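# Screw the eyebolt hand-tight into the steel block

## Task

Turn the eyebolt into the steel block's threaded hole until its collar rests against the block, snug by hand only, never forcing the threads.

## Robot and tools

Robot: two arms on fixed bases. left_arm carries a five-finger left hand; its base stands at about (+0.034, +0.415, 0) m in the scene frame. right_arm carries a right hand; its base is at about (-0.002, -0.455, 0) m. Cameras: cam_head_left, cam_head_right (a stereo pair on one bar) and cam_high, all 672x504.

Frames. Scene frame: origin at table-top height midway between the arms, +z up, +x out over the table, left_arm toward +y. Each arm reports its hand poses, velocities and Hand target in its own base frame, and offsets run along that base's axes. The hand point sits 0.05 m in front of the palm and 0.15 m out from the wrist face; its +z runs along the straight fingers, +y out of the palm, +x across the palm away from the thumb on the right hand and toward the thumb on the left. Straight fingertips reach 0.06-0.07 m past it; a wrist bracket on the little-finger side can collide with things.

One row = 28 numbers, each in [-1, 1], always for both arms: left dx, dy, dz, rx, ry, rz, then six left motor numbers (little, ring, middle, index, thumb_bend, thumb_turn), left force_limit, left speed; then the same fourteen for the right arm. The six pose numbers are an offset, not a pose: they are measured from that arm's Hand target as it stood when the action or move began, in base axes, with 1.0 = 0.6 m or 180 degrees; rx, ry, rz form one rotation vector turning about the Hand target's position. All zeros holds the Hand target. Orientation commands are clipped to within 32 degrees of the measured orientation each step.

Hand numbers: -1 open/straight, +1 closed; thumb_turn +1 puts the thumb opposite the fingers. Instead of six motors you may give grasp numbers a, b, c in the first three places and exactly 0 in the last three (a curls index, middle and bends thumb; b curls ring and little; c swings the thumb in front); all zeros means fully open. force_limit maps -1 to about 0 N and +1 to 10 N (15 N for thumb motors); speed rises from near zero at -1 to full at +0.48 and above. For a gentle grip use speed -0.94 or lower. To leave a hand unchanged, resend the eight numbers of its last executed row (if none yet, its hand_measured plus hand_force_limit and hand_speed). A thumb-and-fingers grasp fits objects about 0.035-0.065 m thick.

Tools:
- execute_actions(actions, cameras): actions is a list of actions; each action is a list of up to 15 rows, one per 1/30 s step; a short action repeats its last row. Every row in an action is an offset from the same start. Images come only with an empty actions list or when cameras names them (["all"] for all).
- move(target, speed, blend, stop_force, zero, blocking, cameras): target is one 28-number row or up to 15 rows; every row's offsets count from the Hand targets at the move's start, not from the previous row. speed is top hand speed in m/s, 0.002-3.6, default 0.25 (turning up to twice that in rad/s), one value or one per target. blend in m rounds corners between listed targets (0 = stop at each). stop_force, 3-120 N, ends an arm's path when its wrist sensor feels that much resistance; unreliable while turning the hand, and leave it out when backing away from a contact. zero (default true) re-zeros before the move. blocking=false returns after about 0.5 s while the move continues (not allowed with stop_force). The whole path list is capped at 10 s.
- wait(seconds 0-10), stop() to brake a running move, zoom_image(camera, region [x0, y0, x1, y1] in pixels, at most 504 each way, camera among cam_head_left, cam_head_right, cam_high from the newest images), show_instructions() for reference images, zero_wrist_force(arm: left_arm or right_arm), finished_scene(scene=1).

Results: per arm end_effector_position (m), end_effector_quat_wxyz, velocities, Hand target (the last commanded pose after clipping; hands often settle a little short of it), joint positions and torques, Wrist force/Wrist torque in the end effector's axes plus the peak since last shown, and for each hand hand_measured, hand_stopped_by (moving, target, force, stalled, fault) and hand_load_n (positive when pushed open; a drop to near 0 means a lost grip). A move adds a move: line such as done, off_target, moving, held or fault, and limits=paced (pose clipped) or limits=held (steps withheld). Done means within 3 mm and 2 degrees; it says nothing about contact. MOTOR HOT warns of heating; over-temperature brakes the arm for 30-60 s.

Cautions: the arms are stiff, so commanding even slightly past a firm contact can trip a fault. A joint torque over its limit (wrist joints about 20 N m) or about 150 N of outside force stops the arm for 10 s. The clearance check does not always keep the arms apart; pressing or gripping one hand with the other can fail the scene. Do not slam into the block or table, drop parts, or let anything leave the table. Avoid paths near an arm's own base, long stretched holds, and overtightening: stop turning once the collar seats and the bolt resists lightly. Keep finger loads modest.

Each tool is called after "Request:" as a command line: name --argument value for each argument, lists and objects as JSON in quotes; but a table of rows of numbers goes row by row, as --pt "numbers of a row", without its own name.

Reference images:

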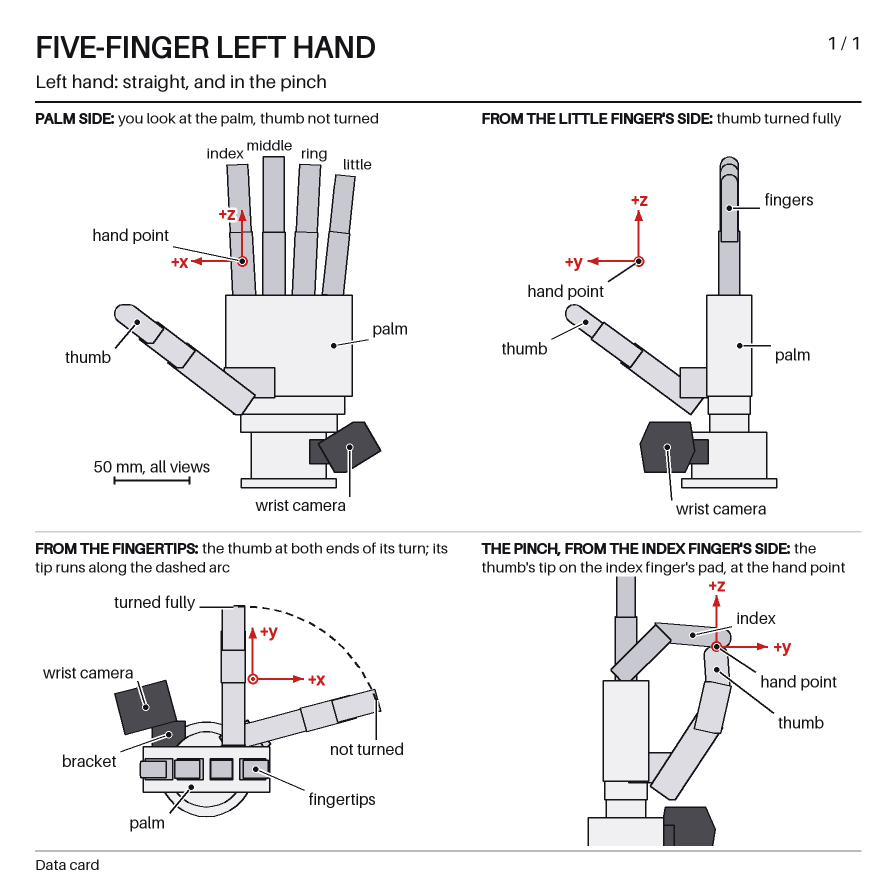

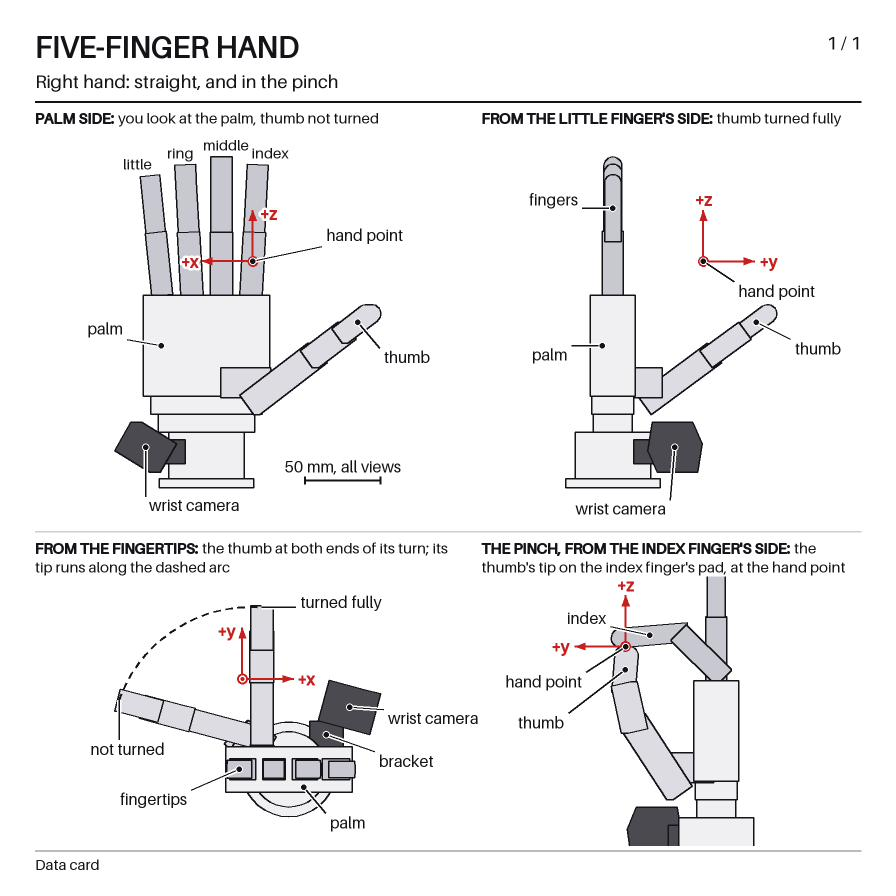

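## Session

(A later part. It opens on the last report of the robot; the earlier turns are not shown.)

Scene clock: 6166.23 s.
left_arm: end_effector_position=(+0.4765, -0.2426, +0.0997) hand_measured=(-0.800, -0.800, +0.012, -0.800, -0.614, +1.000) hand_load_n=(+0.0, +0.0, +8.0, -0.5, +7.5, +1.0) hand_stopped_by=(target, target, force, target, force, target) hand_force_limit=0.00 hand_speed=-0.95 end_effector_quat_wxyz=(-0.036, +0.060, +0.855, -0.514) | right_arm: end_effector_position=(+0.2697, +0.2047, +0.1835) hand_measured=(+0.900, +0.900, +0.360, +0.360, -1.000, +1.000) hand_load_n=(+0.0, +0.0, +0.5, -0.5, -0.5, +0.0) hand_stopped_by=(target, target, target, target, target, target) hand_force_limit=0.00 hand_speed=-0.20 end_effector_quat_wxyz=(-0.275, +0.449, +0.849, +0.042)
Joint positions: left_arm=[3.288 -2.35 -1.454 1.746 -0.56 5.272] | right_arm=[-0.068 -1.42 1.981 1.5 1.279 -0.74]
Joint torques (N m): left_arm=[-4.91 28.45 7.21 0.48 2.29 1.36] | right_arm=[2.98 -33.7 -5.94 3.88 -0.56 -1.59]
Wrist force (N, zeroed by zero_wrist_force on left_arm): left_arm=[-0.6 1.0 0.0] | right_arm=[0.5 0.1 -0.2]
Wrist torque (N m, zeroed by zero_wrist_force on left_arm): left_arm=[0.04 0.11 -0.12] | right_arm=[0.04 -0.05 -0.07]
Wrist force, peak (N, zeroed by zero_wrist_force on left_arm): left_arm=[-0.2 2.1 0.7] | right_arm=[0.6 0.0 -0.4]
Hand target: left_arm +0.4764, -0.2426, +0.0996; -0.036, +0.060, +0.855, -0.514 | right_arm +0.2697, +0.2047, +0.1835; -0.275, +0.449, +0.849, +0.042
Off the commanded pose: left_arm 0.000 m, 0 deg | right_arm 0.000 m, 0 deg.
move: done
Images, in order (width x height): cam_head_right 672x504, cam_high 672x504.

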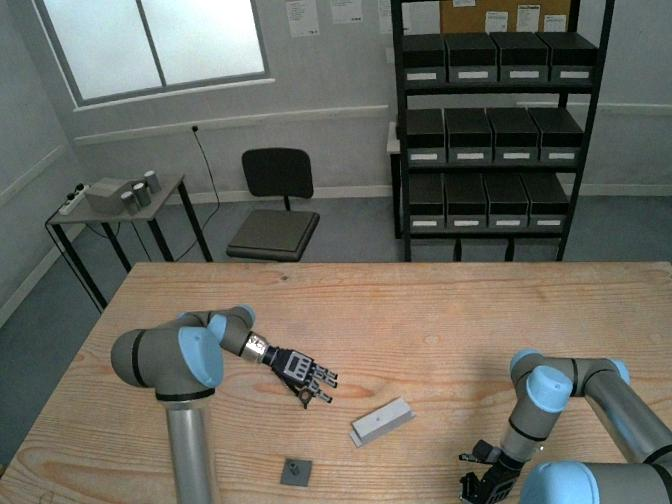

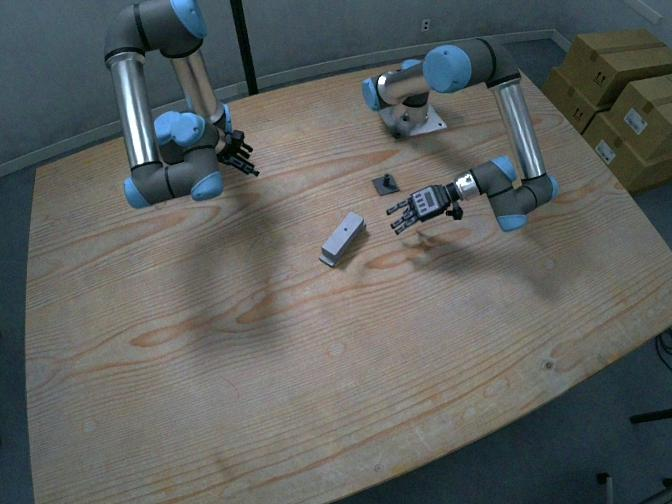

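Request:
move --target '[-0.094,-0.1457,0.1673,0.182,-0.2964,0.3012,-0.8,-0.8,0.35,-0.8,-0.25,1,0.0,-0.95,0,0,0,0,0,0,0.9,0.9,0.36,0.36,-1,1,0,-0.2]' --speed 0.15 --cameras '["cam_head_right","cam_high"]'

Request:
zoom_image --camera "cam_high" --region '[360, 150, 416, 192]'

Scene clock: 6259.73 s.
left_arm: end_effector_position=(+0.4201, -0.3301, +0.2000) hand_measured=(-0.800, -0.800, +0.012, -0.800, -0.614, +1.000) hand_load_n=(+0.0, +0.0, +8.5, +0.0, +7.5, +2.0) hand_stopped_by=(target, target, force, target, force, target) hand_force_limit=0.00 hand_speed=-0.95 end_effector_quat_wxyz=(+0.544, -0.116, +0.817, -0.152) | right_arm: end_effector_position=(+0.2697, +0.2047, +0.1835) hand_measured=(+0.900, +0.900, +0.360, +0.360, -1.000, +1.000) hand_load_n=(+0.0, +0.0, +0.0, +0.0, +0.0, +0.5) hand_stopped_by=(target, target, target, target, target, target) hand_force_limit=0.00 hand_speed=-0.20 end_effector_quat_wxyz=(-0.275, +0.449, +0.849, +0.042)
Joint positions: left_arm=[2.442 -1.706 -1.839 3.114 -2.097 4.073] | right_arm=[-0.068 -1.42 1.981 1.5 1.279 -0.74]
Joint torques (N m): left_arm=[-5.44 33.43 8.03 -1.25 -2.04 -1.18] | right_arm=[3.87 -35.21 -6.28 3.72 -0.78 -1.5]
Wrist force (N, zeroed by zero_wrist_force on left_arm): left_arm=[1.2 -0.1 0.6] | right_arm=[0.4 0.0 -0.3]
Wrist torque (N m, zeroed by zero_wrist_force on left_arm): left_arm=[0.07 0.23 0.08] | right_arm=[0.04 -0.03 -0.08]
Wrist force, peak (N, zeroed by zero_wrist_force on left_arm): left_arm=[-0.6 1.8 0.4] | right_arm=[0.6 -0.1 -0.4]
Hand target: left_arm +0.4200, -0.3300, +0.2000; +0.544, -0.116, +0.817, -0.152 | right_arm +0.2697, +0.2047, +0.1835; -0.275, +0.449, +0.849, +0.042
Off the commanded pose: left_arm 0.000 m, 0 deg | right_arm 0.000 m, 0 deg.
move: done
Images, in order (width x height): cam_head_right 672x504, cam_high 672x504.

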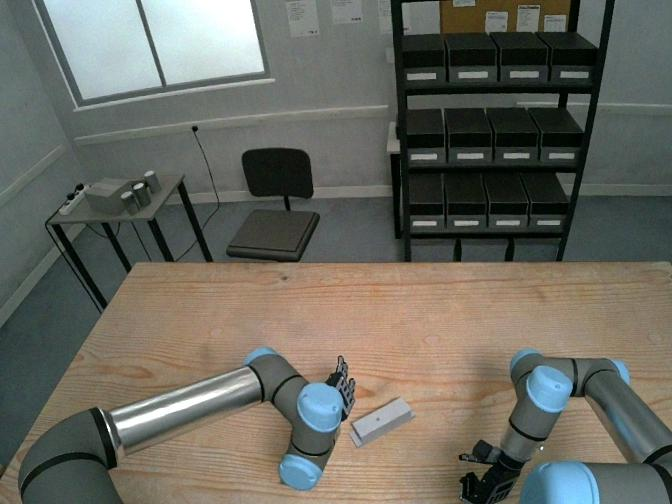

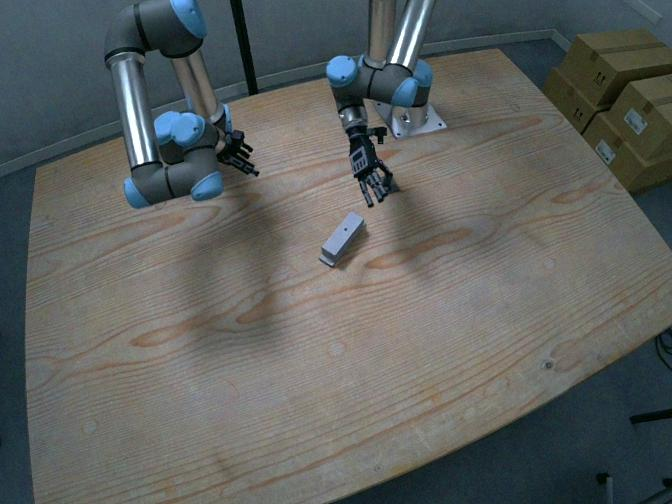

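Scaled by 9.000 from the camera's 672x504 image, which has a finer 960x720 frame.

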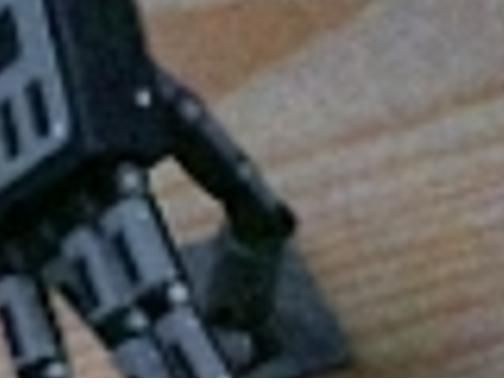

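Request:
move --target '[0,0,0,0,0,0,-0.8,-0.8,0.35,-0.8,-0.25,1,0.0,-0.95,0,0,0,0,0,0,0.9,0.9,0.36,0.36,-1,1,0,-0.2]' --cameras '["all"]'

Request:
zoom_image --camera "cam_head_left" --region '[310, 330, 390, 400]'

Request:
zoom_image --camera "cam_head_right" --region '[320, 345, 370, 420]'

Scene clock: 6274.97 s.
left_arm: end_effector_position=(+0.4200, -0.3300, +0.2000) hand_measured=(-0.800, -0.800, +0.012, -0.800, -0.614, +1.000) hand_load_n=(+0.0, +0.0, +8.5, +0.0, +7.0, +2.0) hand_stopped_by=(target, target, force, target, force, target) hand_force_limit=0.00 hand_speed=-0.95 end_effector_quat_wxyz=(+0.544, -0.116, +0.817, -0.152) | right_arm: end_effector_position=(+0.2697, +0.2047, +0.1835) hand_measured=(+0.900, +0.900, +0.360, +0.360, -1.000, +1.000) hand_load_n=(+0.0, +0.0, +0.0, +0.0, +0.0, +0.0) hand_stopped_by=(target, target, target, target, target, target) hand_force_limit=0.00 hand_speed=-0.20 end_effector_quat_wxyz=(-0.275, +0.449, +0.849, +0.042)
Joint positions: left_arm=[2.442 -1.706 -1.839 3.114 -2.097 4.073] | right_arm=[-0.068 -1.42 1.981 1.5 1.279 -0.74]
Joint torques (N m): left_arm=[-7.19 35.14 7.91 0.8 -1.36 -1.17] | right_arm=[3.68 -34.43 -5.36 3.86 -0.62 -1.56]
Wrist force (N, zeroed by zero_wrist_force on left_arm): left_arm=[1.1 0.1 0.4] | right_arm=[0.4 -0.1 -0.3]
Wrist torque (N m, zeroed by zero_wrist_force on left_arm): left_arm=[0.11 0.24 0.07] | right_arm=[0.02 -0.04 -0.08]
Wrist force, peak (N, zeroed by zero_wrist_force on left_arm): left_arm=[1.3 0.5 0.7] | right_arm=[0.6 -0.1 -0.5]
Hand target: left_arm +0.4200, -0.3300, +0.2000; +0.544, -0.116, +0.817, -0.152 | right_arm +0.2697, +0.2047, +0.1835; -0.275, +0.449, +0.849, +0.042
Off the commanded pose: left_arm 0.000 m, 0 deg | right_arm 0.000 m, 0 deg.
move: done

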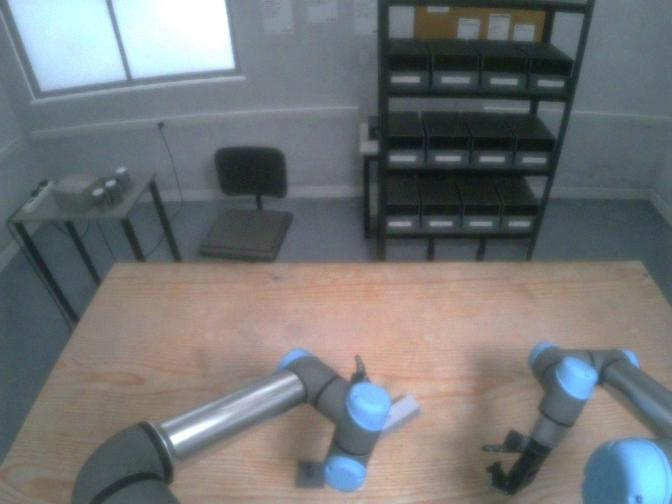

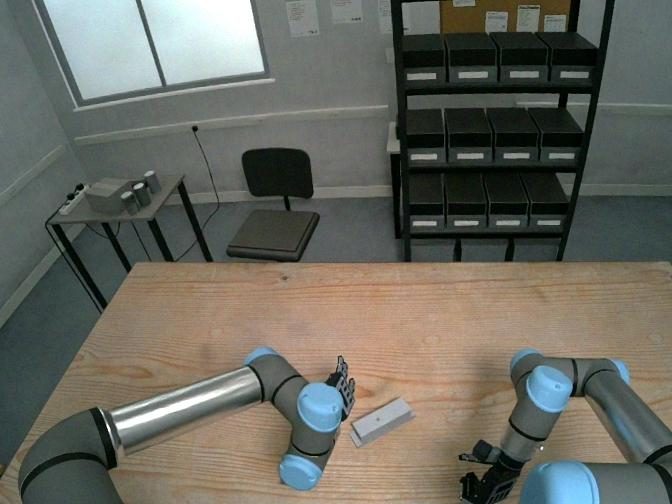

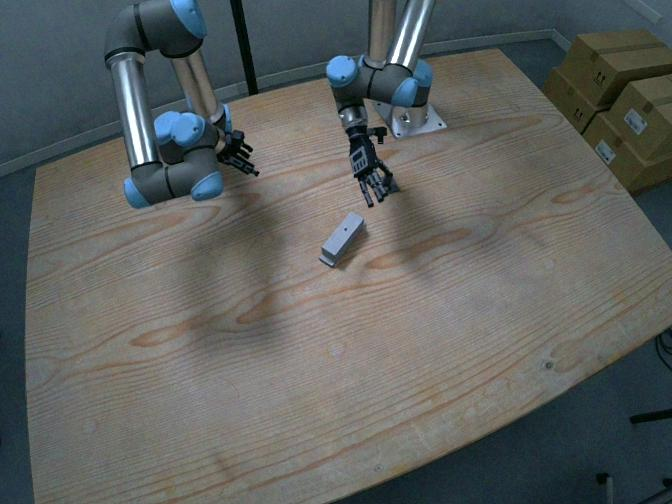

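Scaled by 6.300 from the camera's 672x504 image, which has a finer 960x720 frame.

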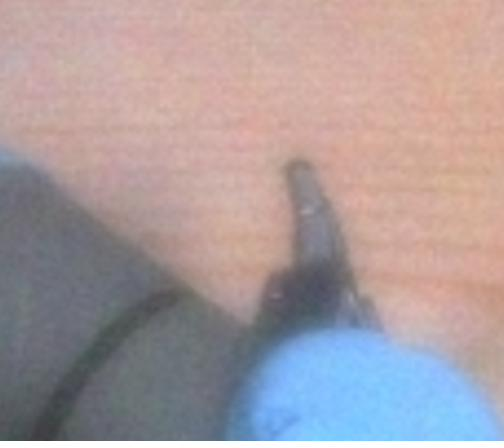

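Scaled by 6.720 from the camera's 672x504 image, which has a finer 960x720 frame.

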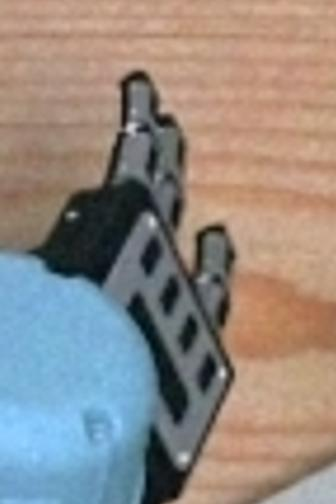

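Request:
move --target '[0.0028,-0.183,0,0,0,-0.3333,-0.8,-0.8,0.35,-0.8,-0.25,1,0.0,-0.95,0,0,0,0,0,0,0.9,0.9,0.36,0.36,-1,1,0,-0.2]' --speed 0.2 --cameras '["all"]'

Request:
zoom_image --camera "cam_high" --region '[320, 180, 376, 222]'

Request:
zoom_image --camera "cam_head_right" --region '[340, 350, 400, 420]'

Scene clock: 6299.27 s.
left_arm: end_effector_position=(+0.4218, -0.4398, +0.2000) hand_measured=(-0.800, -0.800, +0.012, -0.800, -0.614, +1.000) hand_load_n=(+0.0, +0.0, +8.0, +0.0, +7.0, +2.0) hand_stopped_by=(target, target, force, target, force, target) hand_force_limit=0.00 hand_speed=-0.95 end_effector_quat_wxyz=(+0.396, +0.308, +0.765, -0.404) | right_arm: end_effector_position=(+0.2697, +0.2047, +0.1835) hand_measured=(+0.900, +0.900, +0.360, +0.360, -1.000, +1.000) hand_load_n=(+0.0, +0.0, +0.0, +0.0, -0.5, +0.0) hand_stopped_by=(target, target, target, target, target, target) hand_force_limit=0.00 hand_speed=-0.20 end_effector_quat_wxyz=(-0.275, +0.449, +0.849, +0.042)
Joint positions: left_arm=[2.775 -1.718 -1.835 3.041 -0.828 4.663] | right_arm=[-0.068 -1.42 1.981 1.5 1.279 -0.74]
Joint torques (N m): left_arm=[-7.59 27.94 7.26 1.48 2.31 1.31] | right_arm=[4.27 -34.57 -6.12 3.77 -0.74 -1.56]
Wrist force (N, zeroed by zero_wrist_force on left_arm): left_arm=[1.2 -0.2 0.4] | right_arm=[0.4 0.1 -0.1]
Wrist torque (N m, zeroed by zero_wrist_force on left_arm): left_arm=[0.06 0.23 -0.04] | right_arm=[0.04 -0.04 -0.08]
Wrist force, peak (N, zeroed by zero_wrist_force on left_arm): left_arm=[2.4 -1.4 -0.6] | right_arm=[0.6 -0.1 -0.4]
Hand target: left_arm +0.4217, -0.4398, +0.2000; +0.396, +0.308, +0.765, -0.404 | right_arm +0.2697, +0.2047, +0.1835; -0.275, +0.449, +0.849, +0.042
Off the commanded pose: left_arm 0.000 m, 0 deg | right_arm 0.000 m, 0 deg.
move: done

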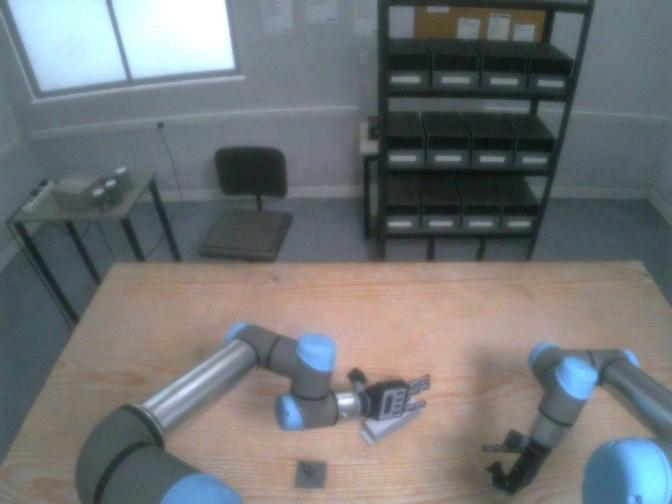

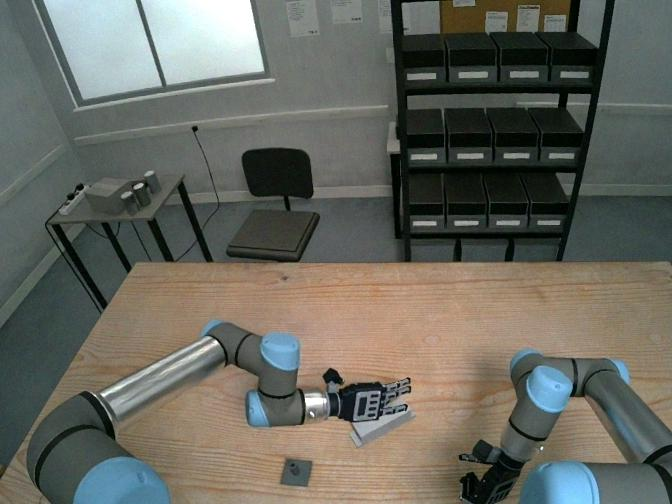

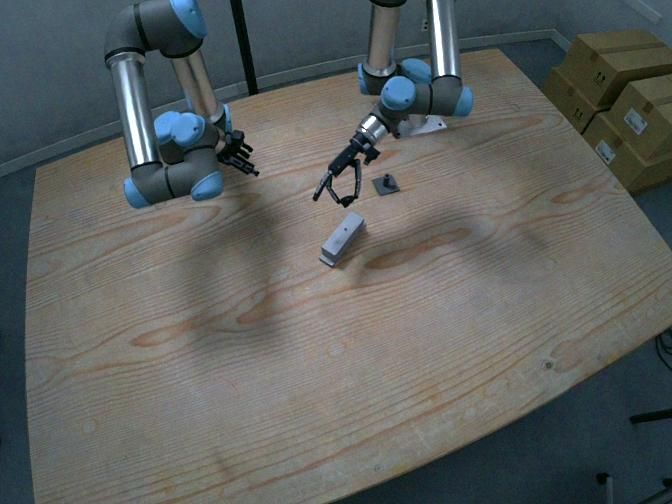

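Scaled by 9.000 from the camera's 672x504 image, which has a finer 960x720 frame.

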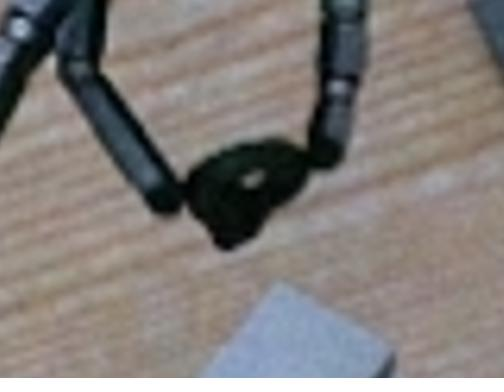

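Scaled by 7.200 from the camera's 672x504 image, which has a finer 960x720 frame.

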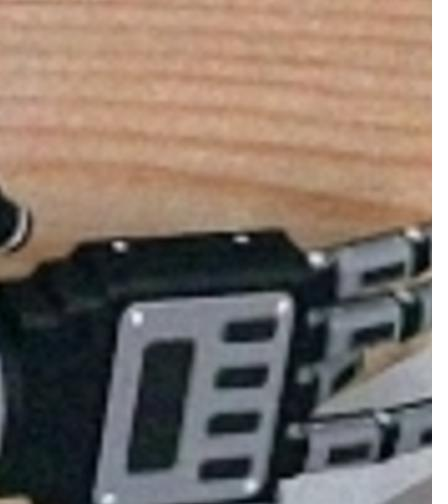

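Request:
zoom_image --camera "cam_high" --region '[336, 192, 360, 210]'

Scaled by 21.000 from the camera's 672x504 image, which has a finer 960x720 frame.

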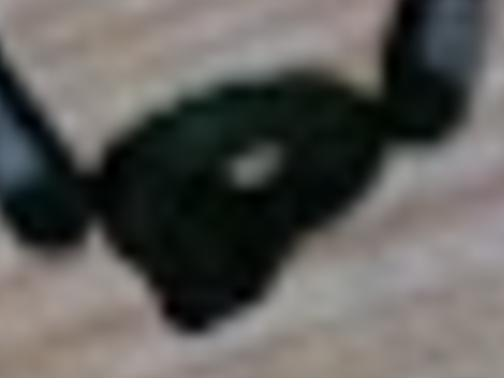

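Request:
move --pt "0.0202 -0.0267 0 0 0 0.3333 -0.8 -0.8 0.35 -0.8 -0.25 1 0.0 -0.95 0 0 0 0 0 0 0.9 0.9 0.36 0.36 -1 1 0 -0.2" --pt "0.0535 -0.0227 0 0 0 0.6667 -0.8 -0.8 0.35 -0.8 -0.25 1 0.0 -0.95 0 0 0 0 0 0 0.9 0.9 0.36 0.36 -1 1 0 -0.2" --speed 0.25 --blend 0.01 --cameras '["cam_head_right","cam_high"]'

Request:
zoom_image --camera "cam_head_right" --region '[350, 350, 410, 410]'

Scene clock: 6355.30 s.
left_arm: end_effector_position=(+0.4440, -0.4546, +0.2003) hand_measured=(-0.800, -0.800, +0.012, -0.800, -0.614, +1.000) hand_load_n=(+0.0, +0.0, +8.0, +0.0, +7.5, +2.0) hand_stopped_by=(target, target, force, target, force, target) hand_force_limit=0.00 hand_speed=-0.95 end_effector_quat_wxyz=(+0.568, -0.321, +0.758, -0.009) | right_arm: end_effector_position=(+0.2697, +0.2047, +0.1835) hand_measured=(+0.900, +0.900, +0.360, +0.360, -1.000, +1.000) hand_load_n=(+0.0, +0.0, +0.0, +0.5, +0.0, +0.0) hand_stopped_by=(target, target, target, target, target, target) hand_force_limit=0.00 hand_speed=-0.20 end_effector_quat_wxyz=(-0.275, +0.449, +0.849, +0.042)
Joint positions: left_arm=[2.209 -2.396 -0.894 2.304 -2.703 3.356] | right_arm=[-0.068 -1.42 1.981 1.5 1.279 -0.74]
Joint torques (N m): left_arm=[-4.6 60.86 11.86 -4.14 0.35 -1.24] | right_arm=[4.72 -34.59 -5.97 3.72 -0.67 -1.69]
Wrist force (N, zeroed by zero_wrist_force on left_arm): left_arm=[1.7 0.4 0.5] | right_arm=[0.3 0.0 -0.2]
Wrist torque (N m, zeroed by zero_wrist_force on left_arm): left_arm=[0.15 0.14 0.11] | right_arm=[0.03 -0.03 -0.08]
Wrist force, peak (N, zeroed by zero_wrist_force on left_arm): left_arm=[1.8 4.4 -1.9] | right_arm=[0.6 0.0 -0.5]
Hand target: left_arm +0.4440, -0.4545, +0.2003; +0.568, -0.321, +0.758, -0.009 (not the last commanded pose) | right_arm +0.2697, +0.2047, +0.1835; -0.275, +0.449, +0.849, +0.042
Off the commanded pose: left_arm 0.010 m, 30 deg | right_arm 0.000 m, 0 deg.
move: held (left_arm; a check stopped the path); path passed 1 of 2 targets; limits=held
pose unreachable (left arm): on one or more control steps of this call, first in action 0 (counted from 0), this arm could not follow its commanded pose, so it was not sent that pose on those steps. It may still have moved: this result reports where it is.
cause: moving toward the commanded pose would bring a part of the arm too close to another arm (a part of this arm just beyond joint 4 (wrist 1) and a part of the right arm just beyond its joint 5 (wrist 2), at the place that arm is still heading or pushing toward).
Images, in order (width x height): cam_head_right 672x504, cam_high 672x504.

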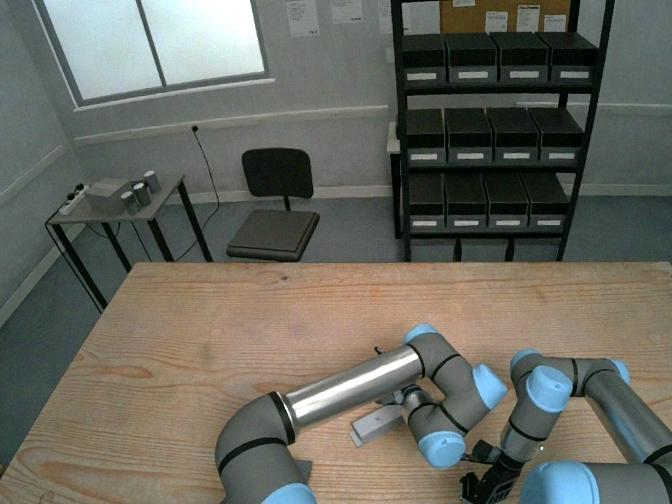

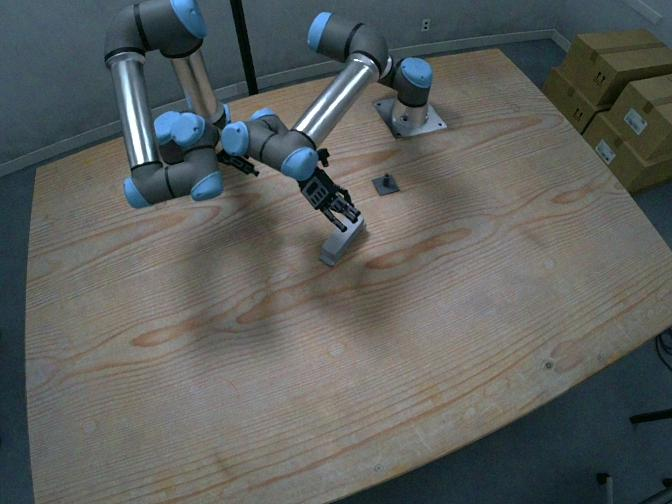

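Scaled by 8.400 from the camera's 672x504 image, which has a finer 960x720 frame.

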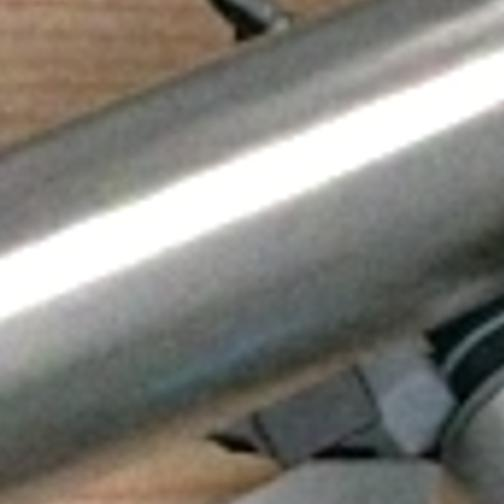

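Request:
move --target '[-0.0372,0.0247,0,0.0349,0.0349,-0.4991,-0.8,-0.8,0.35,-0.8,-0.25,1,0.0,-0.95,0,0,0,0,0,0,0.9,0.9,0.36,0.36,-1,1,0,-0.2]' --speed 0.25 --cameras '["cam_head_right","cam_high"]'

Request:
zoom_image --camera "cam_high" --region '[336, 190, 360, 208]'

Scene clock: 6393.90 s.
left_arm: end_effector_position=(+0.4218, -0.4397, +0.2004) hand_measured=(-0.800, -0.800, +0.012, -0.800, -0.614, +1.000) hand_load_n=(+0.0, +0.0, +8.5, +0.0, +7.5, +2.0) hand_stopped_by=(target, target, force, target, force, target) hand_force_limit=0.00 hand_speed=-0.95 end_effector_quat_wxyz=(+0.373, +0.336, +0.789, -0.354) end_effector_velocity=(+0.000, -0.001, +0.001) end_effector_angular_velocity=(-0.001, -0.003, -0.006) | right_arm: end_effector_position=(+0.2697, +0.2047, +0.1835) hand_measured=(+0.900, +0.900, +0.360, +0.360, -1.000, +1.000) hand_load_n=(+0.0, +0.0, +0.0, +0.0, +0.0, +0.0) hand_stopped_by=(target, target, target, target, target, target) hand_force_limit=0.00 hand_speed=-0.20 end_effector_quat_wxyz=(-0.275, +0.449, +0.849, +0.042)
Joint positions: left_arm=[2.73 -1.756 -1.743 2.87 -0.926 4.769] | right_arm=[-0.068 -1.42 1.981 1.5 1.279 -0.74]
Joint velocities: left_arm=[0 0 0 0 0.005 0.005] | right_arm=[within noise]
Joint torques (N m): left_arm=[3.42 36.28 7.87 0.18 2.06 1.39] | right_arm=[4.51 -34.64 -5.95 3.69 -0.65 -1.52]
Wrist force (N, zeroed by zero_wrist_force on left_arm): left_arm=[0.9 0.2 0.4] | right_arm=[0.4 0.1 -0.2]
Wrist torque (N m, zeroed by zero_wrist_force on left_arm): left_arm=[0.12 0.23 -0.06] | right_arm=[0.05 -0.04 -0.07]
Wrist force, peak (N, zeroed by zero_wrist_force on left_arm): left_arm=[1.8 2.0 -0.3] | right_arm=[0.5 -0.1 -0.5]
Hand target: left_arm +0.4217, -0.4397, +0.2003; +0.373, +0.336, +0.789, -0.354 | right_arm +0.2697, +0.2047, +0.1835; -0.275, +0.449, +0.849, +0.042
Off the commanded pose: left_arm 0.000 m, 0 deg | right_arm 0.000 m, 0 deg.
move: done
Images, in order (width x height): cam_head_right 672x504, cam_high 672x504.

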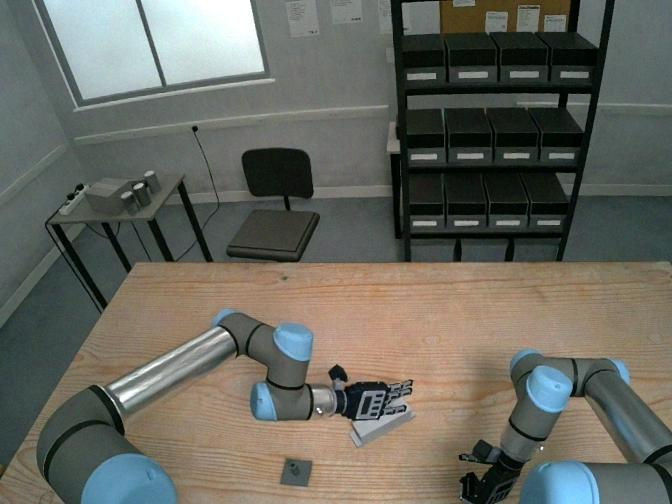

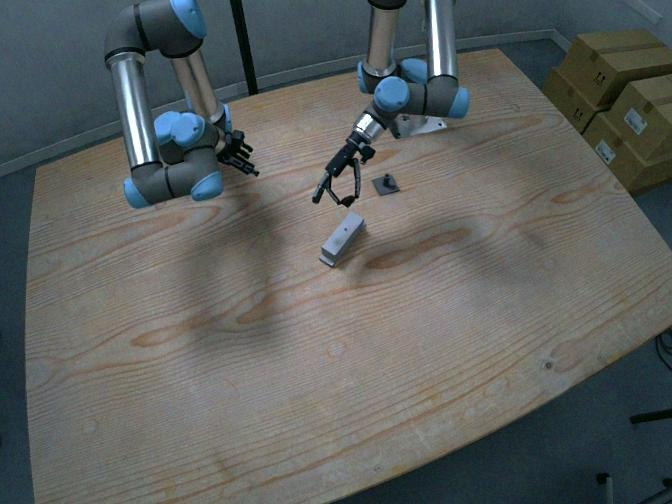

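Scaled by 21.000 from the camera's 672x504 image, which has a finer 960x720 frame.

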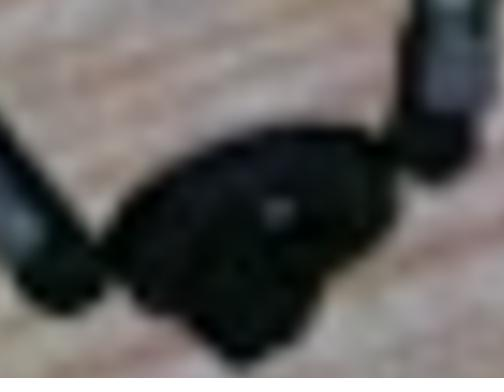

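Request:
move --target '[0,0,-0.175,0,0,0,-0.8,-0.8,0.35,-0.8,-0.25,1,0.0,-0.95,0,0,0,0,0,0,0.9,0.9,0.36,0.36,-1,1,0,-0.2]' --speed 0.1 --stop_force 6 --cameras '["cam_head_right","cam_high"]'

Request:
zoom_image --camera "cam_high" --region '[328, 212, 364, 239]'

Scene clock: 6417.77 s.
left_arm: end_effector_position=(+0.4217, -0.4397, +0.0953) hand_measured=(-0.800, -0.800, +0.012, -0.800, -0.614, +1.000) hand_load_n=(+0.0, +0.0, +8.5, +0.0, +7.0, +2.0) hand_stopped_by=(target, target, force, target, force, target) hand_force_limit=0.00 hand_speed=-0.95 end_effector_quat_wxyz=(+0.373, +0.336, +0.789, -0.354) | right_arm: end_effector_position=(+0.2697, +0.2047, +0.1835) hand_measured=(+0.900, +0.900, +0.360, +0.360, -1.000, +1.000) hand_load_n=(+0.0, +0.0, +0.0, +0.0, +0.0, +0.0) hand_stopped_by=(target, target, target, target, target, target) hand_force_limit=0.00 hand_speed=-0.20 end_effector_quat_wxyz=(-0.275, +0.449, +0.849, +0.042)
Joint positions: left_arm=[2.73 -1.877 -1.891 3.138 -0.926 4.769] | right_arm=[-0.068 -1.42 1.981 1.5 1.279 -0.74]
Joint torques (N m): left_arm=[-7.76 39.2 29.43 2.36 -1.15 1.14] | right_arm=[4.72 -34.31 -5.85 3.71 -0.78 -1.53]
Wrist force (N, zeroed by zero_wrist_force on left_arm): left_arm=[1.1 0.4 0.4] | right_arm=[0.3 -0.1 -0.3]
Wrist torque (N m, zeroed by zero_wrist_force on left_arm): left_arm=[0.16 0.24 -0.07] | right_arm=[0.03 -0.02 -0.09]
Wrist force, peak (N, zeroed by zero_wrist_force on left_arm): left_arm=[2.1 0.6 0.9] | right_arm=[0.7 0.0 -0.2]
Hand target: left_arm +0.4217, -0.4397, +0.0953; +0.373, +0.336, +0.789, -0.354 | right_arm +0.2697, +0.2047, +0.1835; -0.275, +0.449, +0.849, +0.042
Off the commanded pose: left_arm 0.000 m, 0 deg | right_arm 0.000 m, 0 deg.
move: done
Images, in order (width x height): cam_head_right 672x504, cam_high 672x504.

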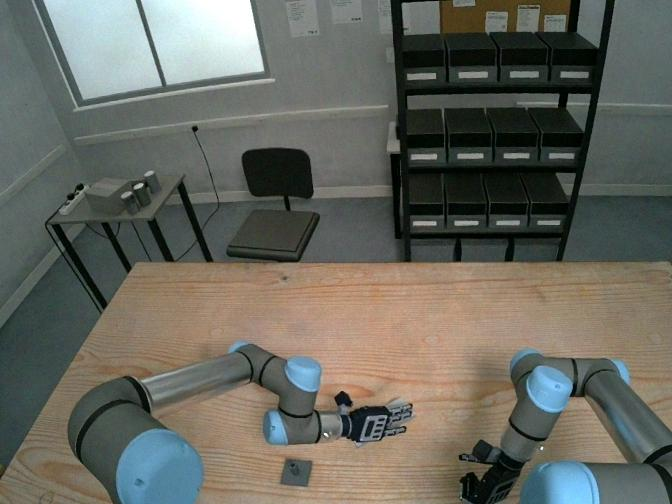

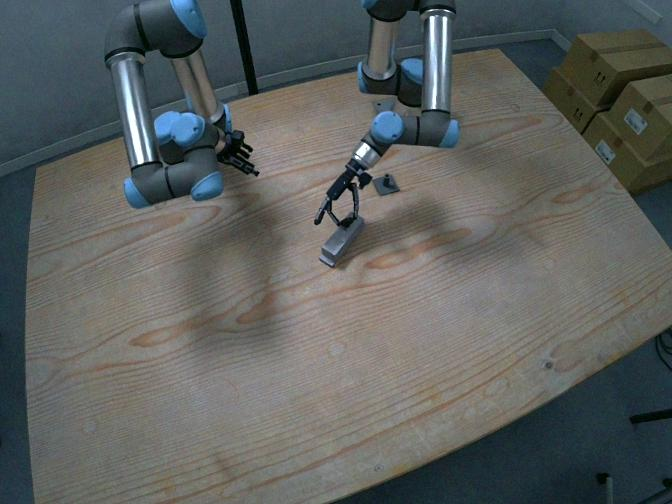

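Scaled by 14.000 from the camera's 672x504 image, which has a finer 960x720 frame.

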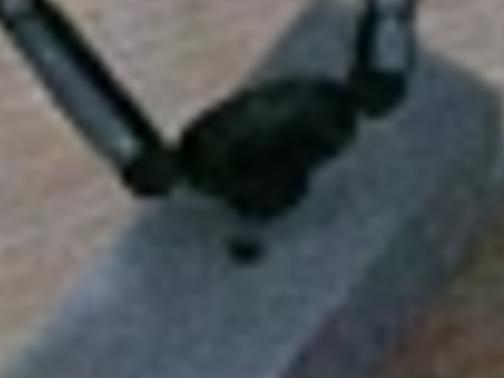

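Request:
move --target '[0.0022,-0.007,-0.0117,0,0,0,-0.8,-0.8,0.35,-0.8,-0.25,1,0.0,-0.95,0,0,0,0,0,0,0.9,0.9,0.36,0.36,-1,1,0,-0.2]' --speed 0.02 --stop_force 3 --cameras '["cam_high"]'

Request:
zoom_image --camera "cam_high" --region '[334, 217, 358, 235]'

Scene clock: 6430.83 s.
left_arm: end_effector_position=(+0.4223, -0.4415, +0.0924) hand_measured=(-0.800, -0.800, +0.012, -0.800, -0.614, +1.000) hand_load_n=(+0.0, -0.5, +8.0, +0.0, +7.5, +1.0) hand_stopped_by=(target, target, force, target, force, target) hand_force_limit=0.00 hand_speed=-0.95 end_effector_quat_wxyz=(+0.373, +0.336, +0.789, -0.354) | right_arm: end_effector_position=(+0.2697, +0.2047, +0.1835) hand_measured=(+0.900, +0.900, +0.360, +0.360, -1.000, +1.000) hand_load_n=(+0.0, +0.0, +0.0, +0.0, -0.5, +0.5) hand_stopped_by=(target, target, target, target, target, target) hand_force_limit=0.00 hand_speed=-0.20 end_effector_quat_wxyz=(-0.275, +0.449, +0.849, +0.042)
Joint positions: left_arm=[2.726 -1.884 -1.89 3.146 -0.929 4.766] | right_arm=[-0.068 -1.42 1.981 1.5 1.279 -0.74]
Joint torques (N m): left_arm=[7.79 37.41 5.39 1.99 1.68 1.27] | right_arm=[4.2 -33.96 -5.41 3.67 -0.78 -1.65]
Wrist force (N, zeroed by zero_wrist_force on left_arm): left_arm=[0.2 -0.3 -0.1] | right_arm=[0.4 0.1 -0.2]
Wrist torque (N m, zeroed by zero_wrist_force on left_arm): left_arm=[0.13 0.16 0.00] | right_arm=[0.05 -0.04 -0.07]
Wrist force, peak (N, zeroed by zero_wrist_force on left_arm): left_arm=[-4.6 -2.2 -2.4] | right_arm=[0.6 -0.2 -0.3]
Hand target: left_arm +0.4223, -0.4416, +0.0924; +0.373, +0.336, +0.789, -0.354 (not the last commanded pose) | right_arm +0.2697, +0.2047, +0.1835; -0.275, +0.449, +0.849, +0.042
Off the commanded pose: left_arm 0.005 m, 0 deg | right_arm 0.000 m, 0 deg.
move: contact (left_arm)
Images, in order (width x height): cam_high 672x504.

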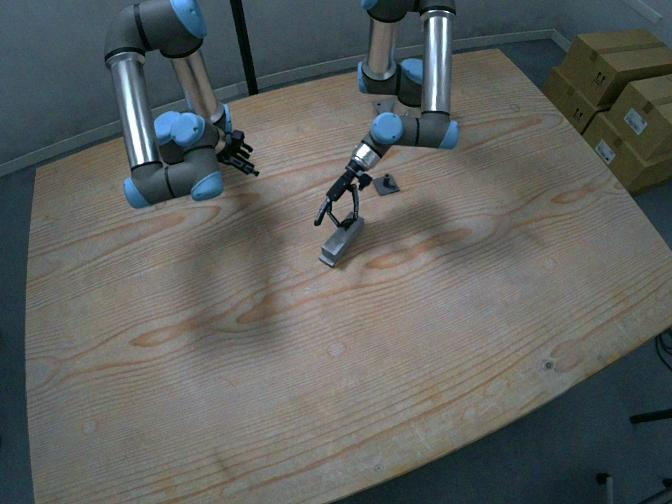

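Scaled by 21.000 from the camera's 672x504 image, which has a finer 960x720 frame.

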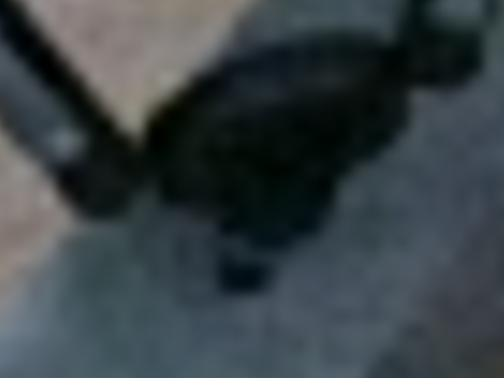

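Request:
move --target '[0.012,-0.0085,0.004,0,0,0,-0.8,-0.8,0.35,-0.8,-0.25,1,0.0,-0.95,0,0,0,0,0,0,0.9,0.9,0.36,0.36,-1,1,0,-0.2]' --speed 0.03 --cameras '["cam_high"]'

Request:
zoom_image --camera "cam_high" --region '[334, 217, 358, 235]'

Scene clock: 6446.33 s.
left_arm: end_effector_position=(+0.4296, -0.4467, +0.0947) hand_measured=(-0.800, -0.800, +0.012, -0.800, -0.614, +1.000) hand_load_n=(+0.0, +0.0, +8.0, +0.0, +7.0, +2.0) hand_stopped_by=(target, target, force, target, force, target) hand_force_limit=0.00 hand_speed=-0.95 end_effector_quat_wxyz=(+0.373, +0.336, +0.789, -0.354) | right_arm: end_effector_position=(+0.2697, +0.2047, +0.1835) hand_measured=(+0.900, +0.900, +0.360, +0.360, -1.000, +1.000) hand_load_n=(+0.0, +0.0, +0.5, +0.0, +0.0, +0.0) hand_stopped_by=(target, target, target, target, target, target) hand_force_limit=0.00 hand_speed=-0.20 end_effector_quat_wxyz=(-0.275, +0.449, +0.849, +0.042)
Joint positions: left_arm=[2.722 -1.899 -1.861 3.134 -0.933 4.763] | right_arm=[-0.068 -1.42 1.981 1.5 1.279 -0.74]
Joint torques (N m): left_arm=[-2.38 38.41 5.35 0.42 -0.06 -0.12] | right_arm=[4.75 -34.41 -5.75 3.71 -0.69 -1.57]
Wrist force (N, zeroed by zero_wrist_force on left_arm): left_arm=[1.3 0.4 0.7] | right_arm=[0.5 -0.1 -0.4]
Wrist torque (N m, zeroed by zero_wrist_force on left_arm): left_arm=[0.16 0.23 -0.05] | right_arm=[0.03 -0.05 -0.07]
Wrist force, peak (N, zeroed by zero_wrist_force on left_arm): left_arm=[1.5 0.6 0.6] | right_arm=[0.6 -0.1 -0.4]
Hand target: left_arm +0.4295, -0.4467, +0.0948; +0.373, +0.336, +0.789, -0.354 | right_arm +0.2697, +0.2047, +0.1835; -0.275, +0.449, +0.849, +0.042
Off the commanded pose: left_arm 0.000 m, 0 deg | right_arm 0.000 m, 0 deg.
move: done
Images, in order (width x height): cam_high 672x504.

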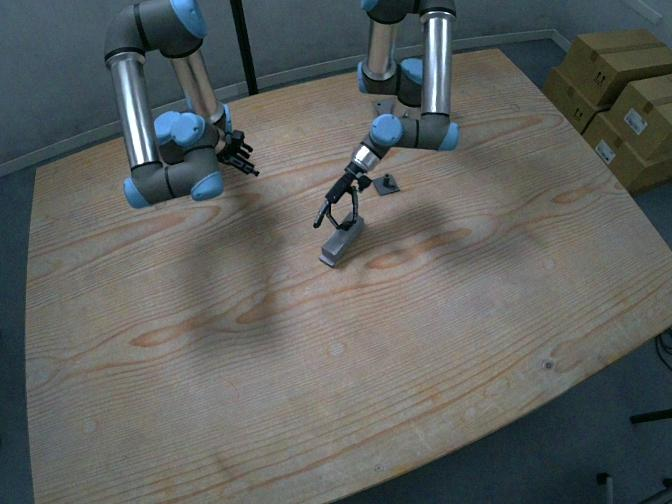

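Scaled by 21.000 from the camera's 672x504 image, which has a finer 960x720 frame.

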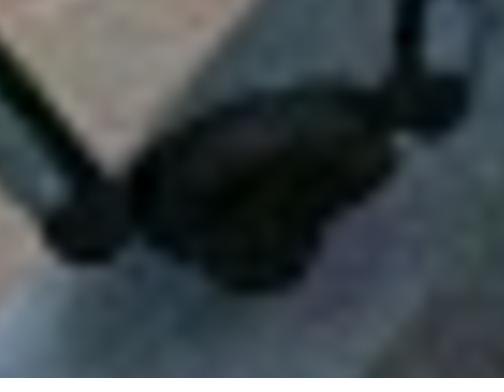

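Request:
move --pt "-0.002 -0.0023 0 0 0 0 -0.8 -0.8 0.35 -0.8 -0.25 1 0.0 -0.95 0 0 0 0 0 0 0.9 0.9 0.36 0.36 -1 1 0 -0.2" --pt "-0.002 -0.0023 -0.012 0 0 0 -0.8 -0.8 0.35 -0.8 -0.25 1 0.0 -0.95 0 0 0 0 0 0 0.9 0.9 0.36 0.36 -1 1 0 -0.2" --speed '[0.01,0.006]' --stop_force 3 --cameras '["cam_high"]'

Request:
zoom_image --camera "cam_high" --region '[334, 217, 358, 235]'

Scene clock: 6464.30 s.
left_arm: end_effector_position=(+0.4283, -0.4481, +0.0921) hand_measured=(-0.800, -0.800, +0.012, -0.800, -0.614, +1.000) hand_load_n=(+0.0, +0.5, +7.5, +0.0, +8.0, -1.0) hand_stopped_by=(target, target, force, target, force, target) hand_force_limit=0.00 hand_speed=-0.95 end_effector_quat_wxyz=(+0.373, +0.336, +0.789, -0.354) | right_arm: end_effector_position=(+0.2697, +0.2047, +0.1835) hand_measured=(+0.900, +0.900, +0.360, +0.360, -1.000, +1.000) hand_load_n=(+0.0, +0.0, +0.0, +0.0, +0.0, +0.0) hand_stopped_by=(target, target, target, target, target, target) hand_force_limit=0.00 hand_speed=-0.20 end_effector_quat_wxyz=(-0.275, +0.449, +0.849, +0.042)
Joint positions: left_arm=[2.717 -1.902 -1.865 3.142 -0.936 4.76] | right_arm=[-0.068 -1.42 1.981 1.5 1.279 -0.74]
Joint torques (N m): left_arm=[-2.24 37.77 26.59 -3.2 -0.8 -0.08] | right_arm=[5.41 -34.56 -5.92 3.58 -0.58 -1.52]
Wrist force (N, zeroed by zero_wrist_force on left_arm): left_arm=[-2.4 -1.6 -1.1] | right_arm=[0.4 0.1 -0.3]
Wrist torque (N m, zeroed by zero_wrist_force on left_arm): left_arm=[0.07 0.16 0.18] | right_arm=[0.05 -0.04 -0.07]
Wrist force, peak (N, zeroed by zero_wrist_force on left_arm): left_arm=[-3.8 -2.1 -1.2] | right_arm=[0.6 0.2 -0.4]
Hand target: left_arm +0.4283, -0.4481, +0.0921; +0.373, +0.336, +0.789, -0.354 (not the last commanded pose) | right_arm +0.2697, +0.2047, +0.1835; -0.275, +0.449, +0.849, +0.042
Off the commanded pose: left_arm 0.005 m, 0 deg | right_arm 0.000 m, 0 deg.
move: contact (left_arm); path passed 1 of 2 targets
Images, in order (width x height): cam_high 672x504.

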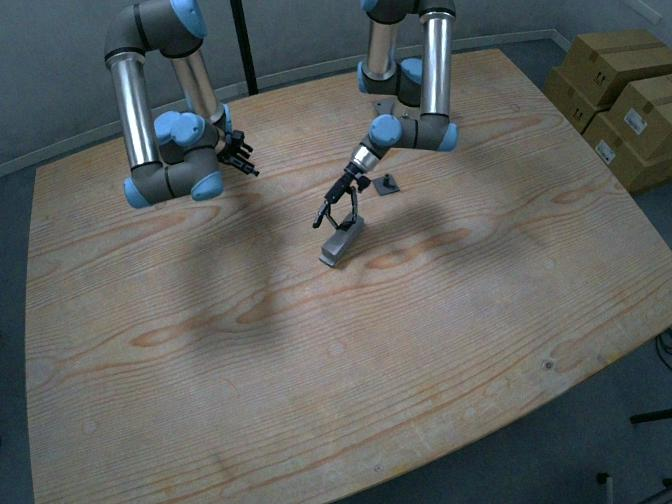

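Scaled by 21.000 from the camera's 672x504 image, which has a finer 960x720 frame.

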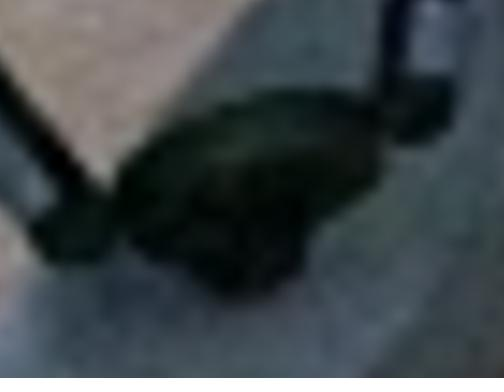

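Request:
move --pt "0.0 0.0 0.0025 0 0 0 -0.8 -0.8 0.35 -0.8 -0.25 1 0.0 -0.95 0 0 0 0 0 0 0.9 0.9 0.36 0.36 -1 1 0 -0.2" --pt "0.00167 0 0.0025 0 0 0 -0.8 -0.8 0.35 -0.8 -0.25 1 0.0 -0.95 0 0 0 0 0 0 0.9 0.9 0.36 0.36 -1 1 0 -0.2" --pt "0.00167 0 -0.008 0 0 0 -0.8 -0.8 0.35 -0.8 -0.25 1 0.0 -0.95 0 0 0 0 0 0 0.9 0.9 0.36 0.36 -1 1 0 -0.2" --speed '[0.02,0.02,0.006]' --stop_force 3

Request:
move --pt "0.0 0.0 0.0025 0 0 0 -0.8 -0.8 0.35 -0.8 -0.25 1 0.0 -0.95 0 0 0 0 0 0 0.9 0.9 0.36 0.36 -1 1 0 -0.2" --pt "-0.00167 0.00167 0.0025 0 0 0 -0.8 -0.8 0.35 -0.8 -0.25 1 0.0 -0.95 0 0 0 0 0 0 0.9 0.9 0.36 0.36 -1 1 0 -0.2" --pt "-0.00167 0.00167 -0.008 0 0 0 -0.8 -0.8 0.35 -0.8 -0.25 1 0.0 -0.95 0 0 0 0 0 0 0.9 0.9 0.36 0.36 -1 1 0 -0.2" --speed '[0.02,0.02,0.006]' --stop_force 3

Scene clock: 6488.27 s.
left_arm: end_effector_position=(+0.4283, -0.4481, +0.0924) hand_measured=(-0.800, -0.800, +0.012, -0.800, -0.614, +1.000) hand_load_n=(+0.0, +0.0, +8.5, +0.0, +7.5, +2.0) hand_stopped_by=(target, target, force, target, force, target) hand_force_limit=0.00 hand_speed=-0.95 end_effector_quat_wxyz=(+0.373, +0.336, +0.789, -0.354) | right_arm: end_effector_position=(+0.2697, +0.2047, +0.1835) hand_measured=(+0.900, +0.900, +0.360, +0.360, -1.000, +1.000) hand_load_n=(+0.0, +0.0, +0.0, +0.0, +0.0, +0.0) hand_stopped_by=(target, target, target, target, target, target) hand_force_limit=0.00 hand_speed=-0.20 end_effector_quat_wxyz=(-0.275, +0.449, +0.849, +0.042)
Joint positions: left_arm=[2.717 -1.902 -1.864 3.142 -0.936 4.76] | right_arm=[-0.068 -1.42 1.981 1.5 1.279 -0.74]
Joint torques (N m): left_arm=[-7.17 17.61 5.3 -0.85 -0.75 -0.95] | right_arm=[4.38 -34.5 -6.19 3.8 -0.73 -1.61]
Wrist force (N, zeroed by zero_wrist_force on left_arm): left_arm=[1.2 0.3 0.5] | right_arm=[0.5 0.1 -0.2]
Wrist torque (N m, zeroed by zero_wrist_force on left_arm): left_arm=[0.15 0.24 0.09] | right_arm=[0.05 -0.06 -0.06]
Wrist force, peak (N, zeroed by zero_wrist_force on left_arm): left_arm=[-2.8 -1.6 -1.2] | right_arm=[0.7 0.0 -0.2]
Hand target: left_arm +0.4283, -0.4481, +0.0924; +0.373, +0.336, +0.789, -0.354 (not the last commanded pose) | right_arm +0.2697, +0.2047, +0.1835; -0.275, +0.449, +0.849, +0.042
Off the commanded pose: left_arm 0.005 m, 0 deg | right_arm 0.000 m, 0 deg.
move: contact (left_arm); path passed 0 of 3 targets

Scene clock: 6490.03 s.
left_arm: end_effector_position=(+0.4273, -0.4471, +0.0913) hand_measured=(-0.800, -0.800, +0.012, -0.800, -0.614, +1.000) hand_load_n=(+0.0, +0.0, +8.0, +0.0, +8.0, +0.0) hand_stopped_by=(target, target, force, target, force, target) hand_force_limit=0.00 hand_speed=-0.95 end_effector_quat_wxyz=(+0.373, +0.336, +0.789, -0.354) | right_arm: end_effector_position=(+0.2697, +0.2047, +0.1835) hand_measured=(+0.900, +0.900, +0.360, +0.360, -1.000, +1.000) hand_load_n=(+0.0, +0.0, +0.0, +0.0, +0.0, +0.0) hand_stopped_by=(target, target, target, target, target, target) hand_force_limit=0.00 hand_speed=-0.20 end_effector_quat_wxyz=(-0.275, +0.449, +0.849, +0.042)
Joint positions: left_arm=[2.719 -1.901 -1.87 3.145 -0.935 4.761] | right_arm=[-0.068 -1.42 1.981 1.5 1.279 -0.74]
Joint torques (N m): left_arm=[5.77 38.68 29.06 -2.75 0.47 -0.7] | right_arm=[5.2 -34.93 -6.12 3.7 -0.61 -1.52]
Wrist force (N, zeroed by zero_wrist_force on left_arm): left_arm=[0.0 0.3 -0.7] | right_arm=[0.4 0.1 -0.1]
Wrist torque (N m, zeroed by zero_wrist_force on left_arm): left_arm=[0.11 0.23 0.12] | right_arm=[0.04 -0.04 -0.07]
Wrist force, peak (N, zeroed by zero_wrist_force on left_arm): left_arm=[-1.6 -0.8 -0.9] | right_arm=[0.6 0.0 -0.3]
Hand target: left_arm +0.4273, -0.4471, +0.0913; +0.373, +0.336, +0.789, -0.354 (not the last commanded pose) | right_arm +0.2697, +0.2047, +0.1835; -0.275, +0.449, +0.849, +0.042
Off the commanded pose: left_arm 0.004 m, 0 deg | right_arm 0.000 m, 0 deg.
move: contact (left_arm); path passed 2 of 3 targets


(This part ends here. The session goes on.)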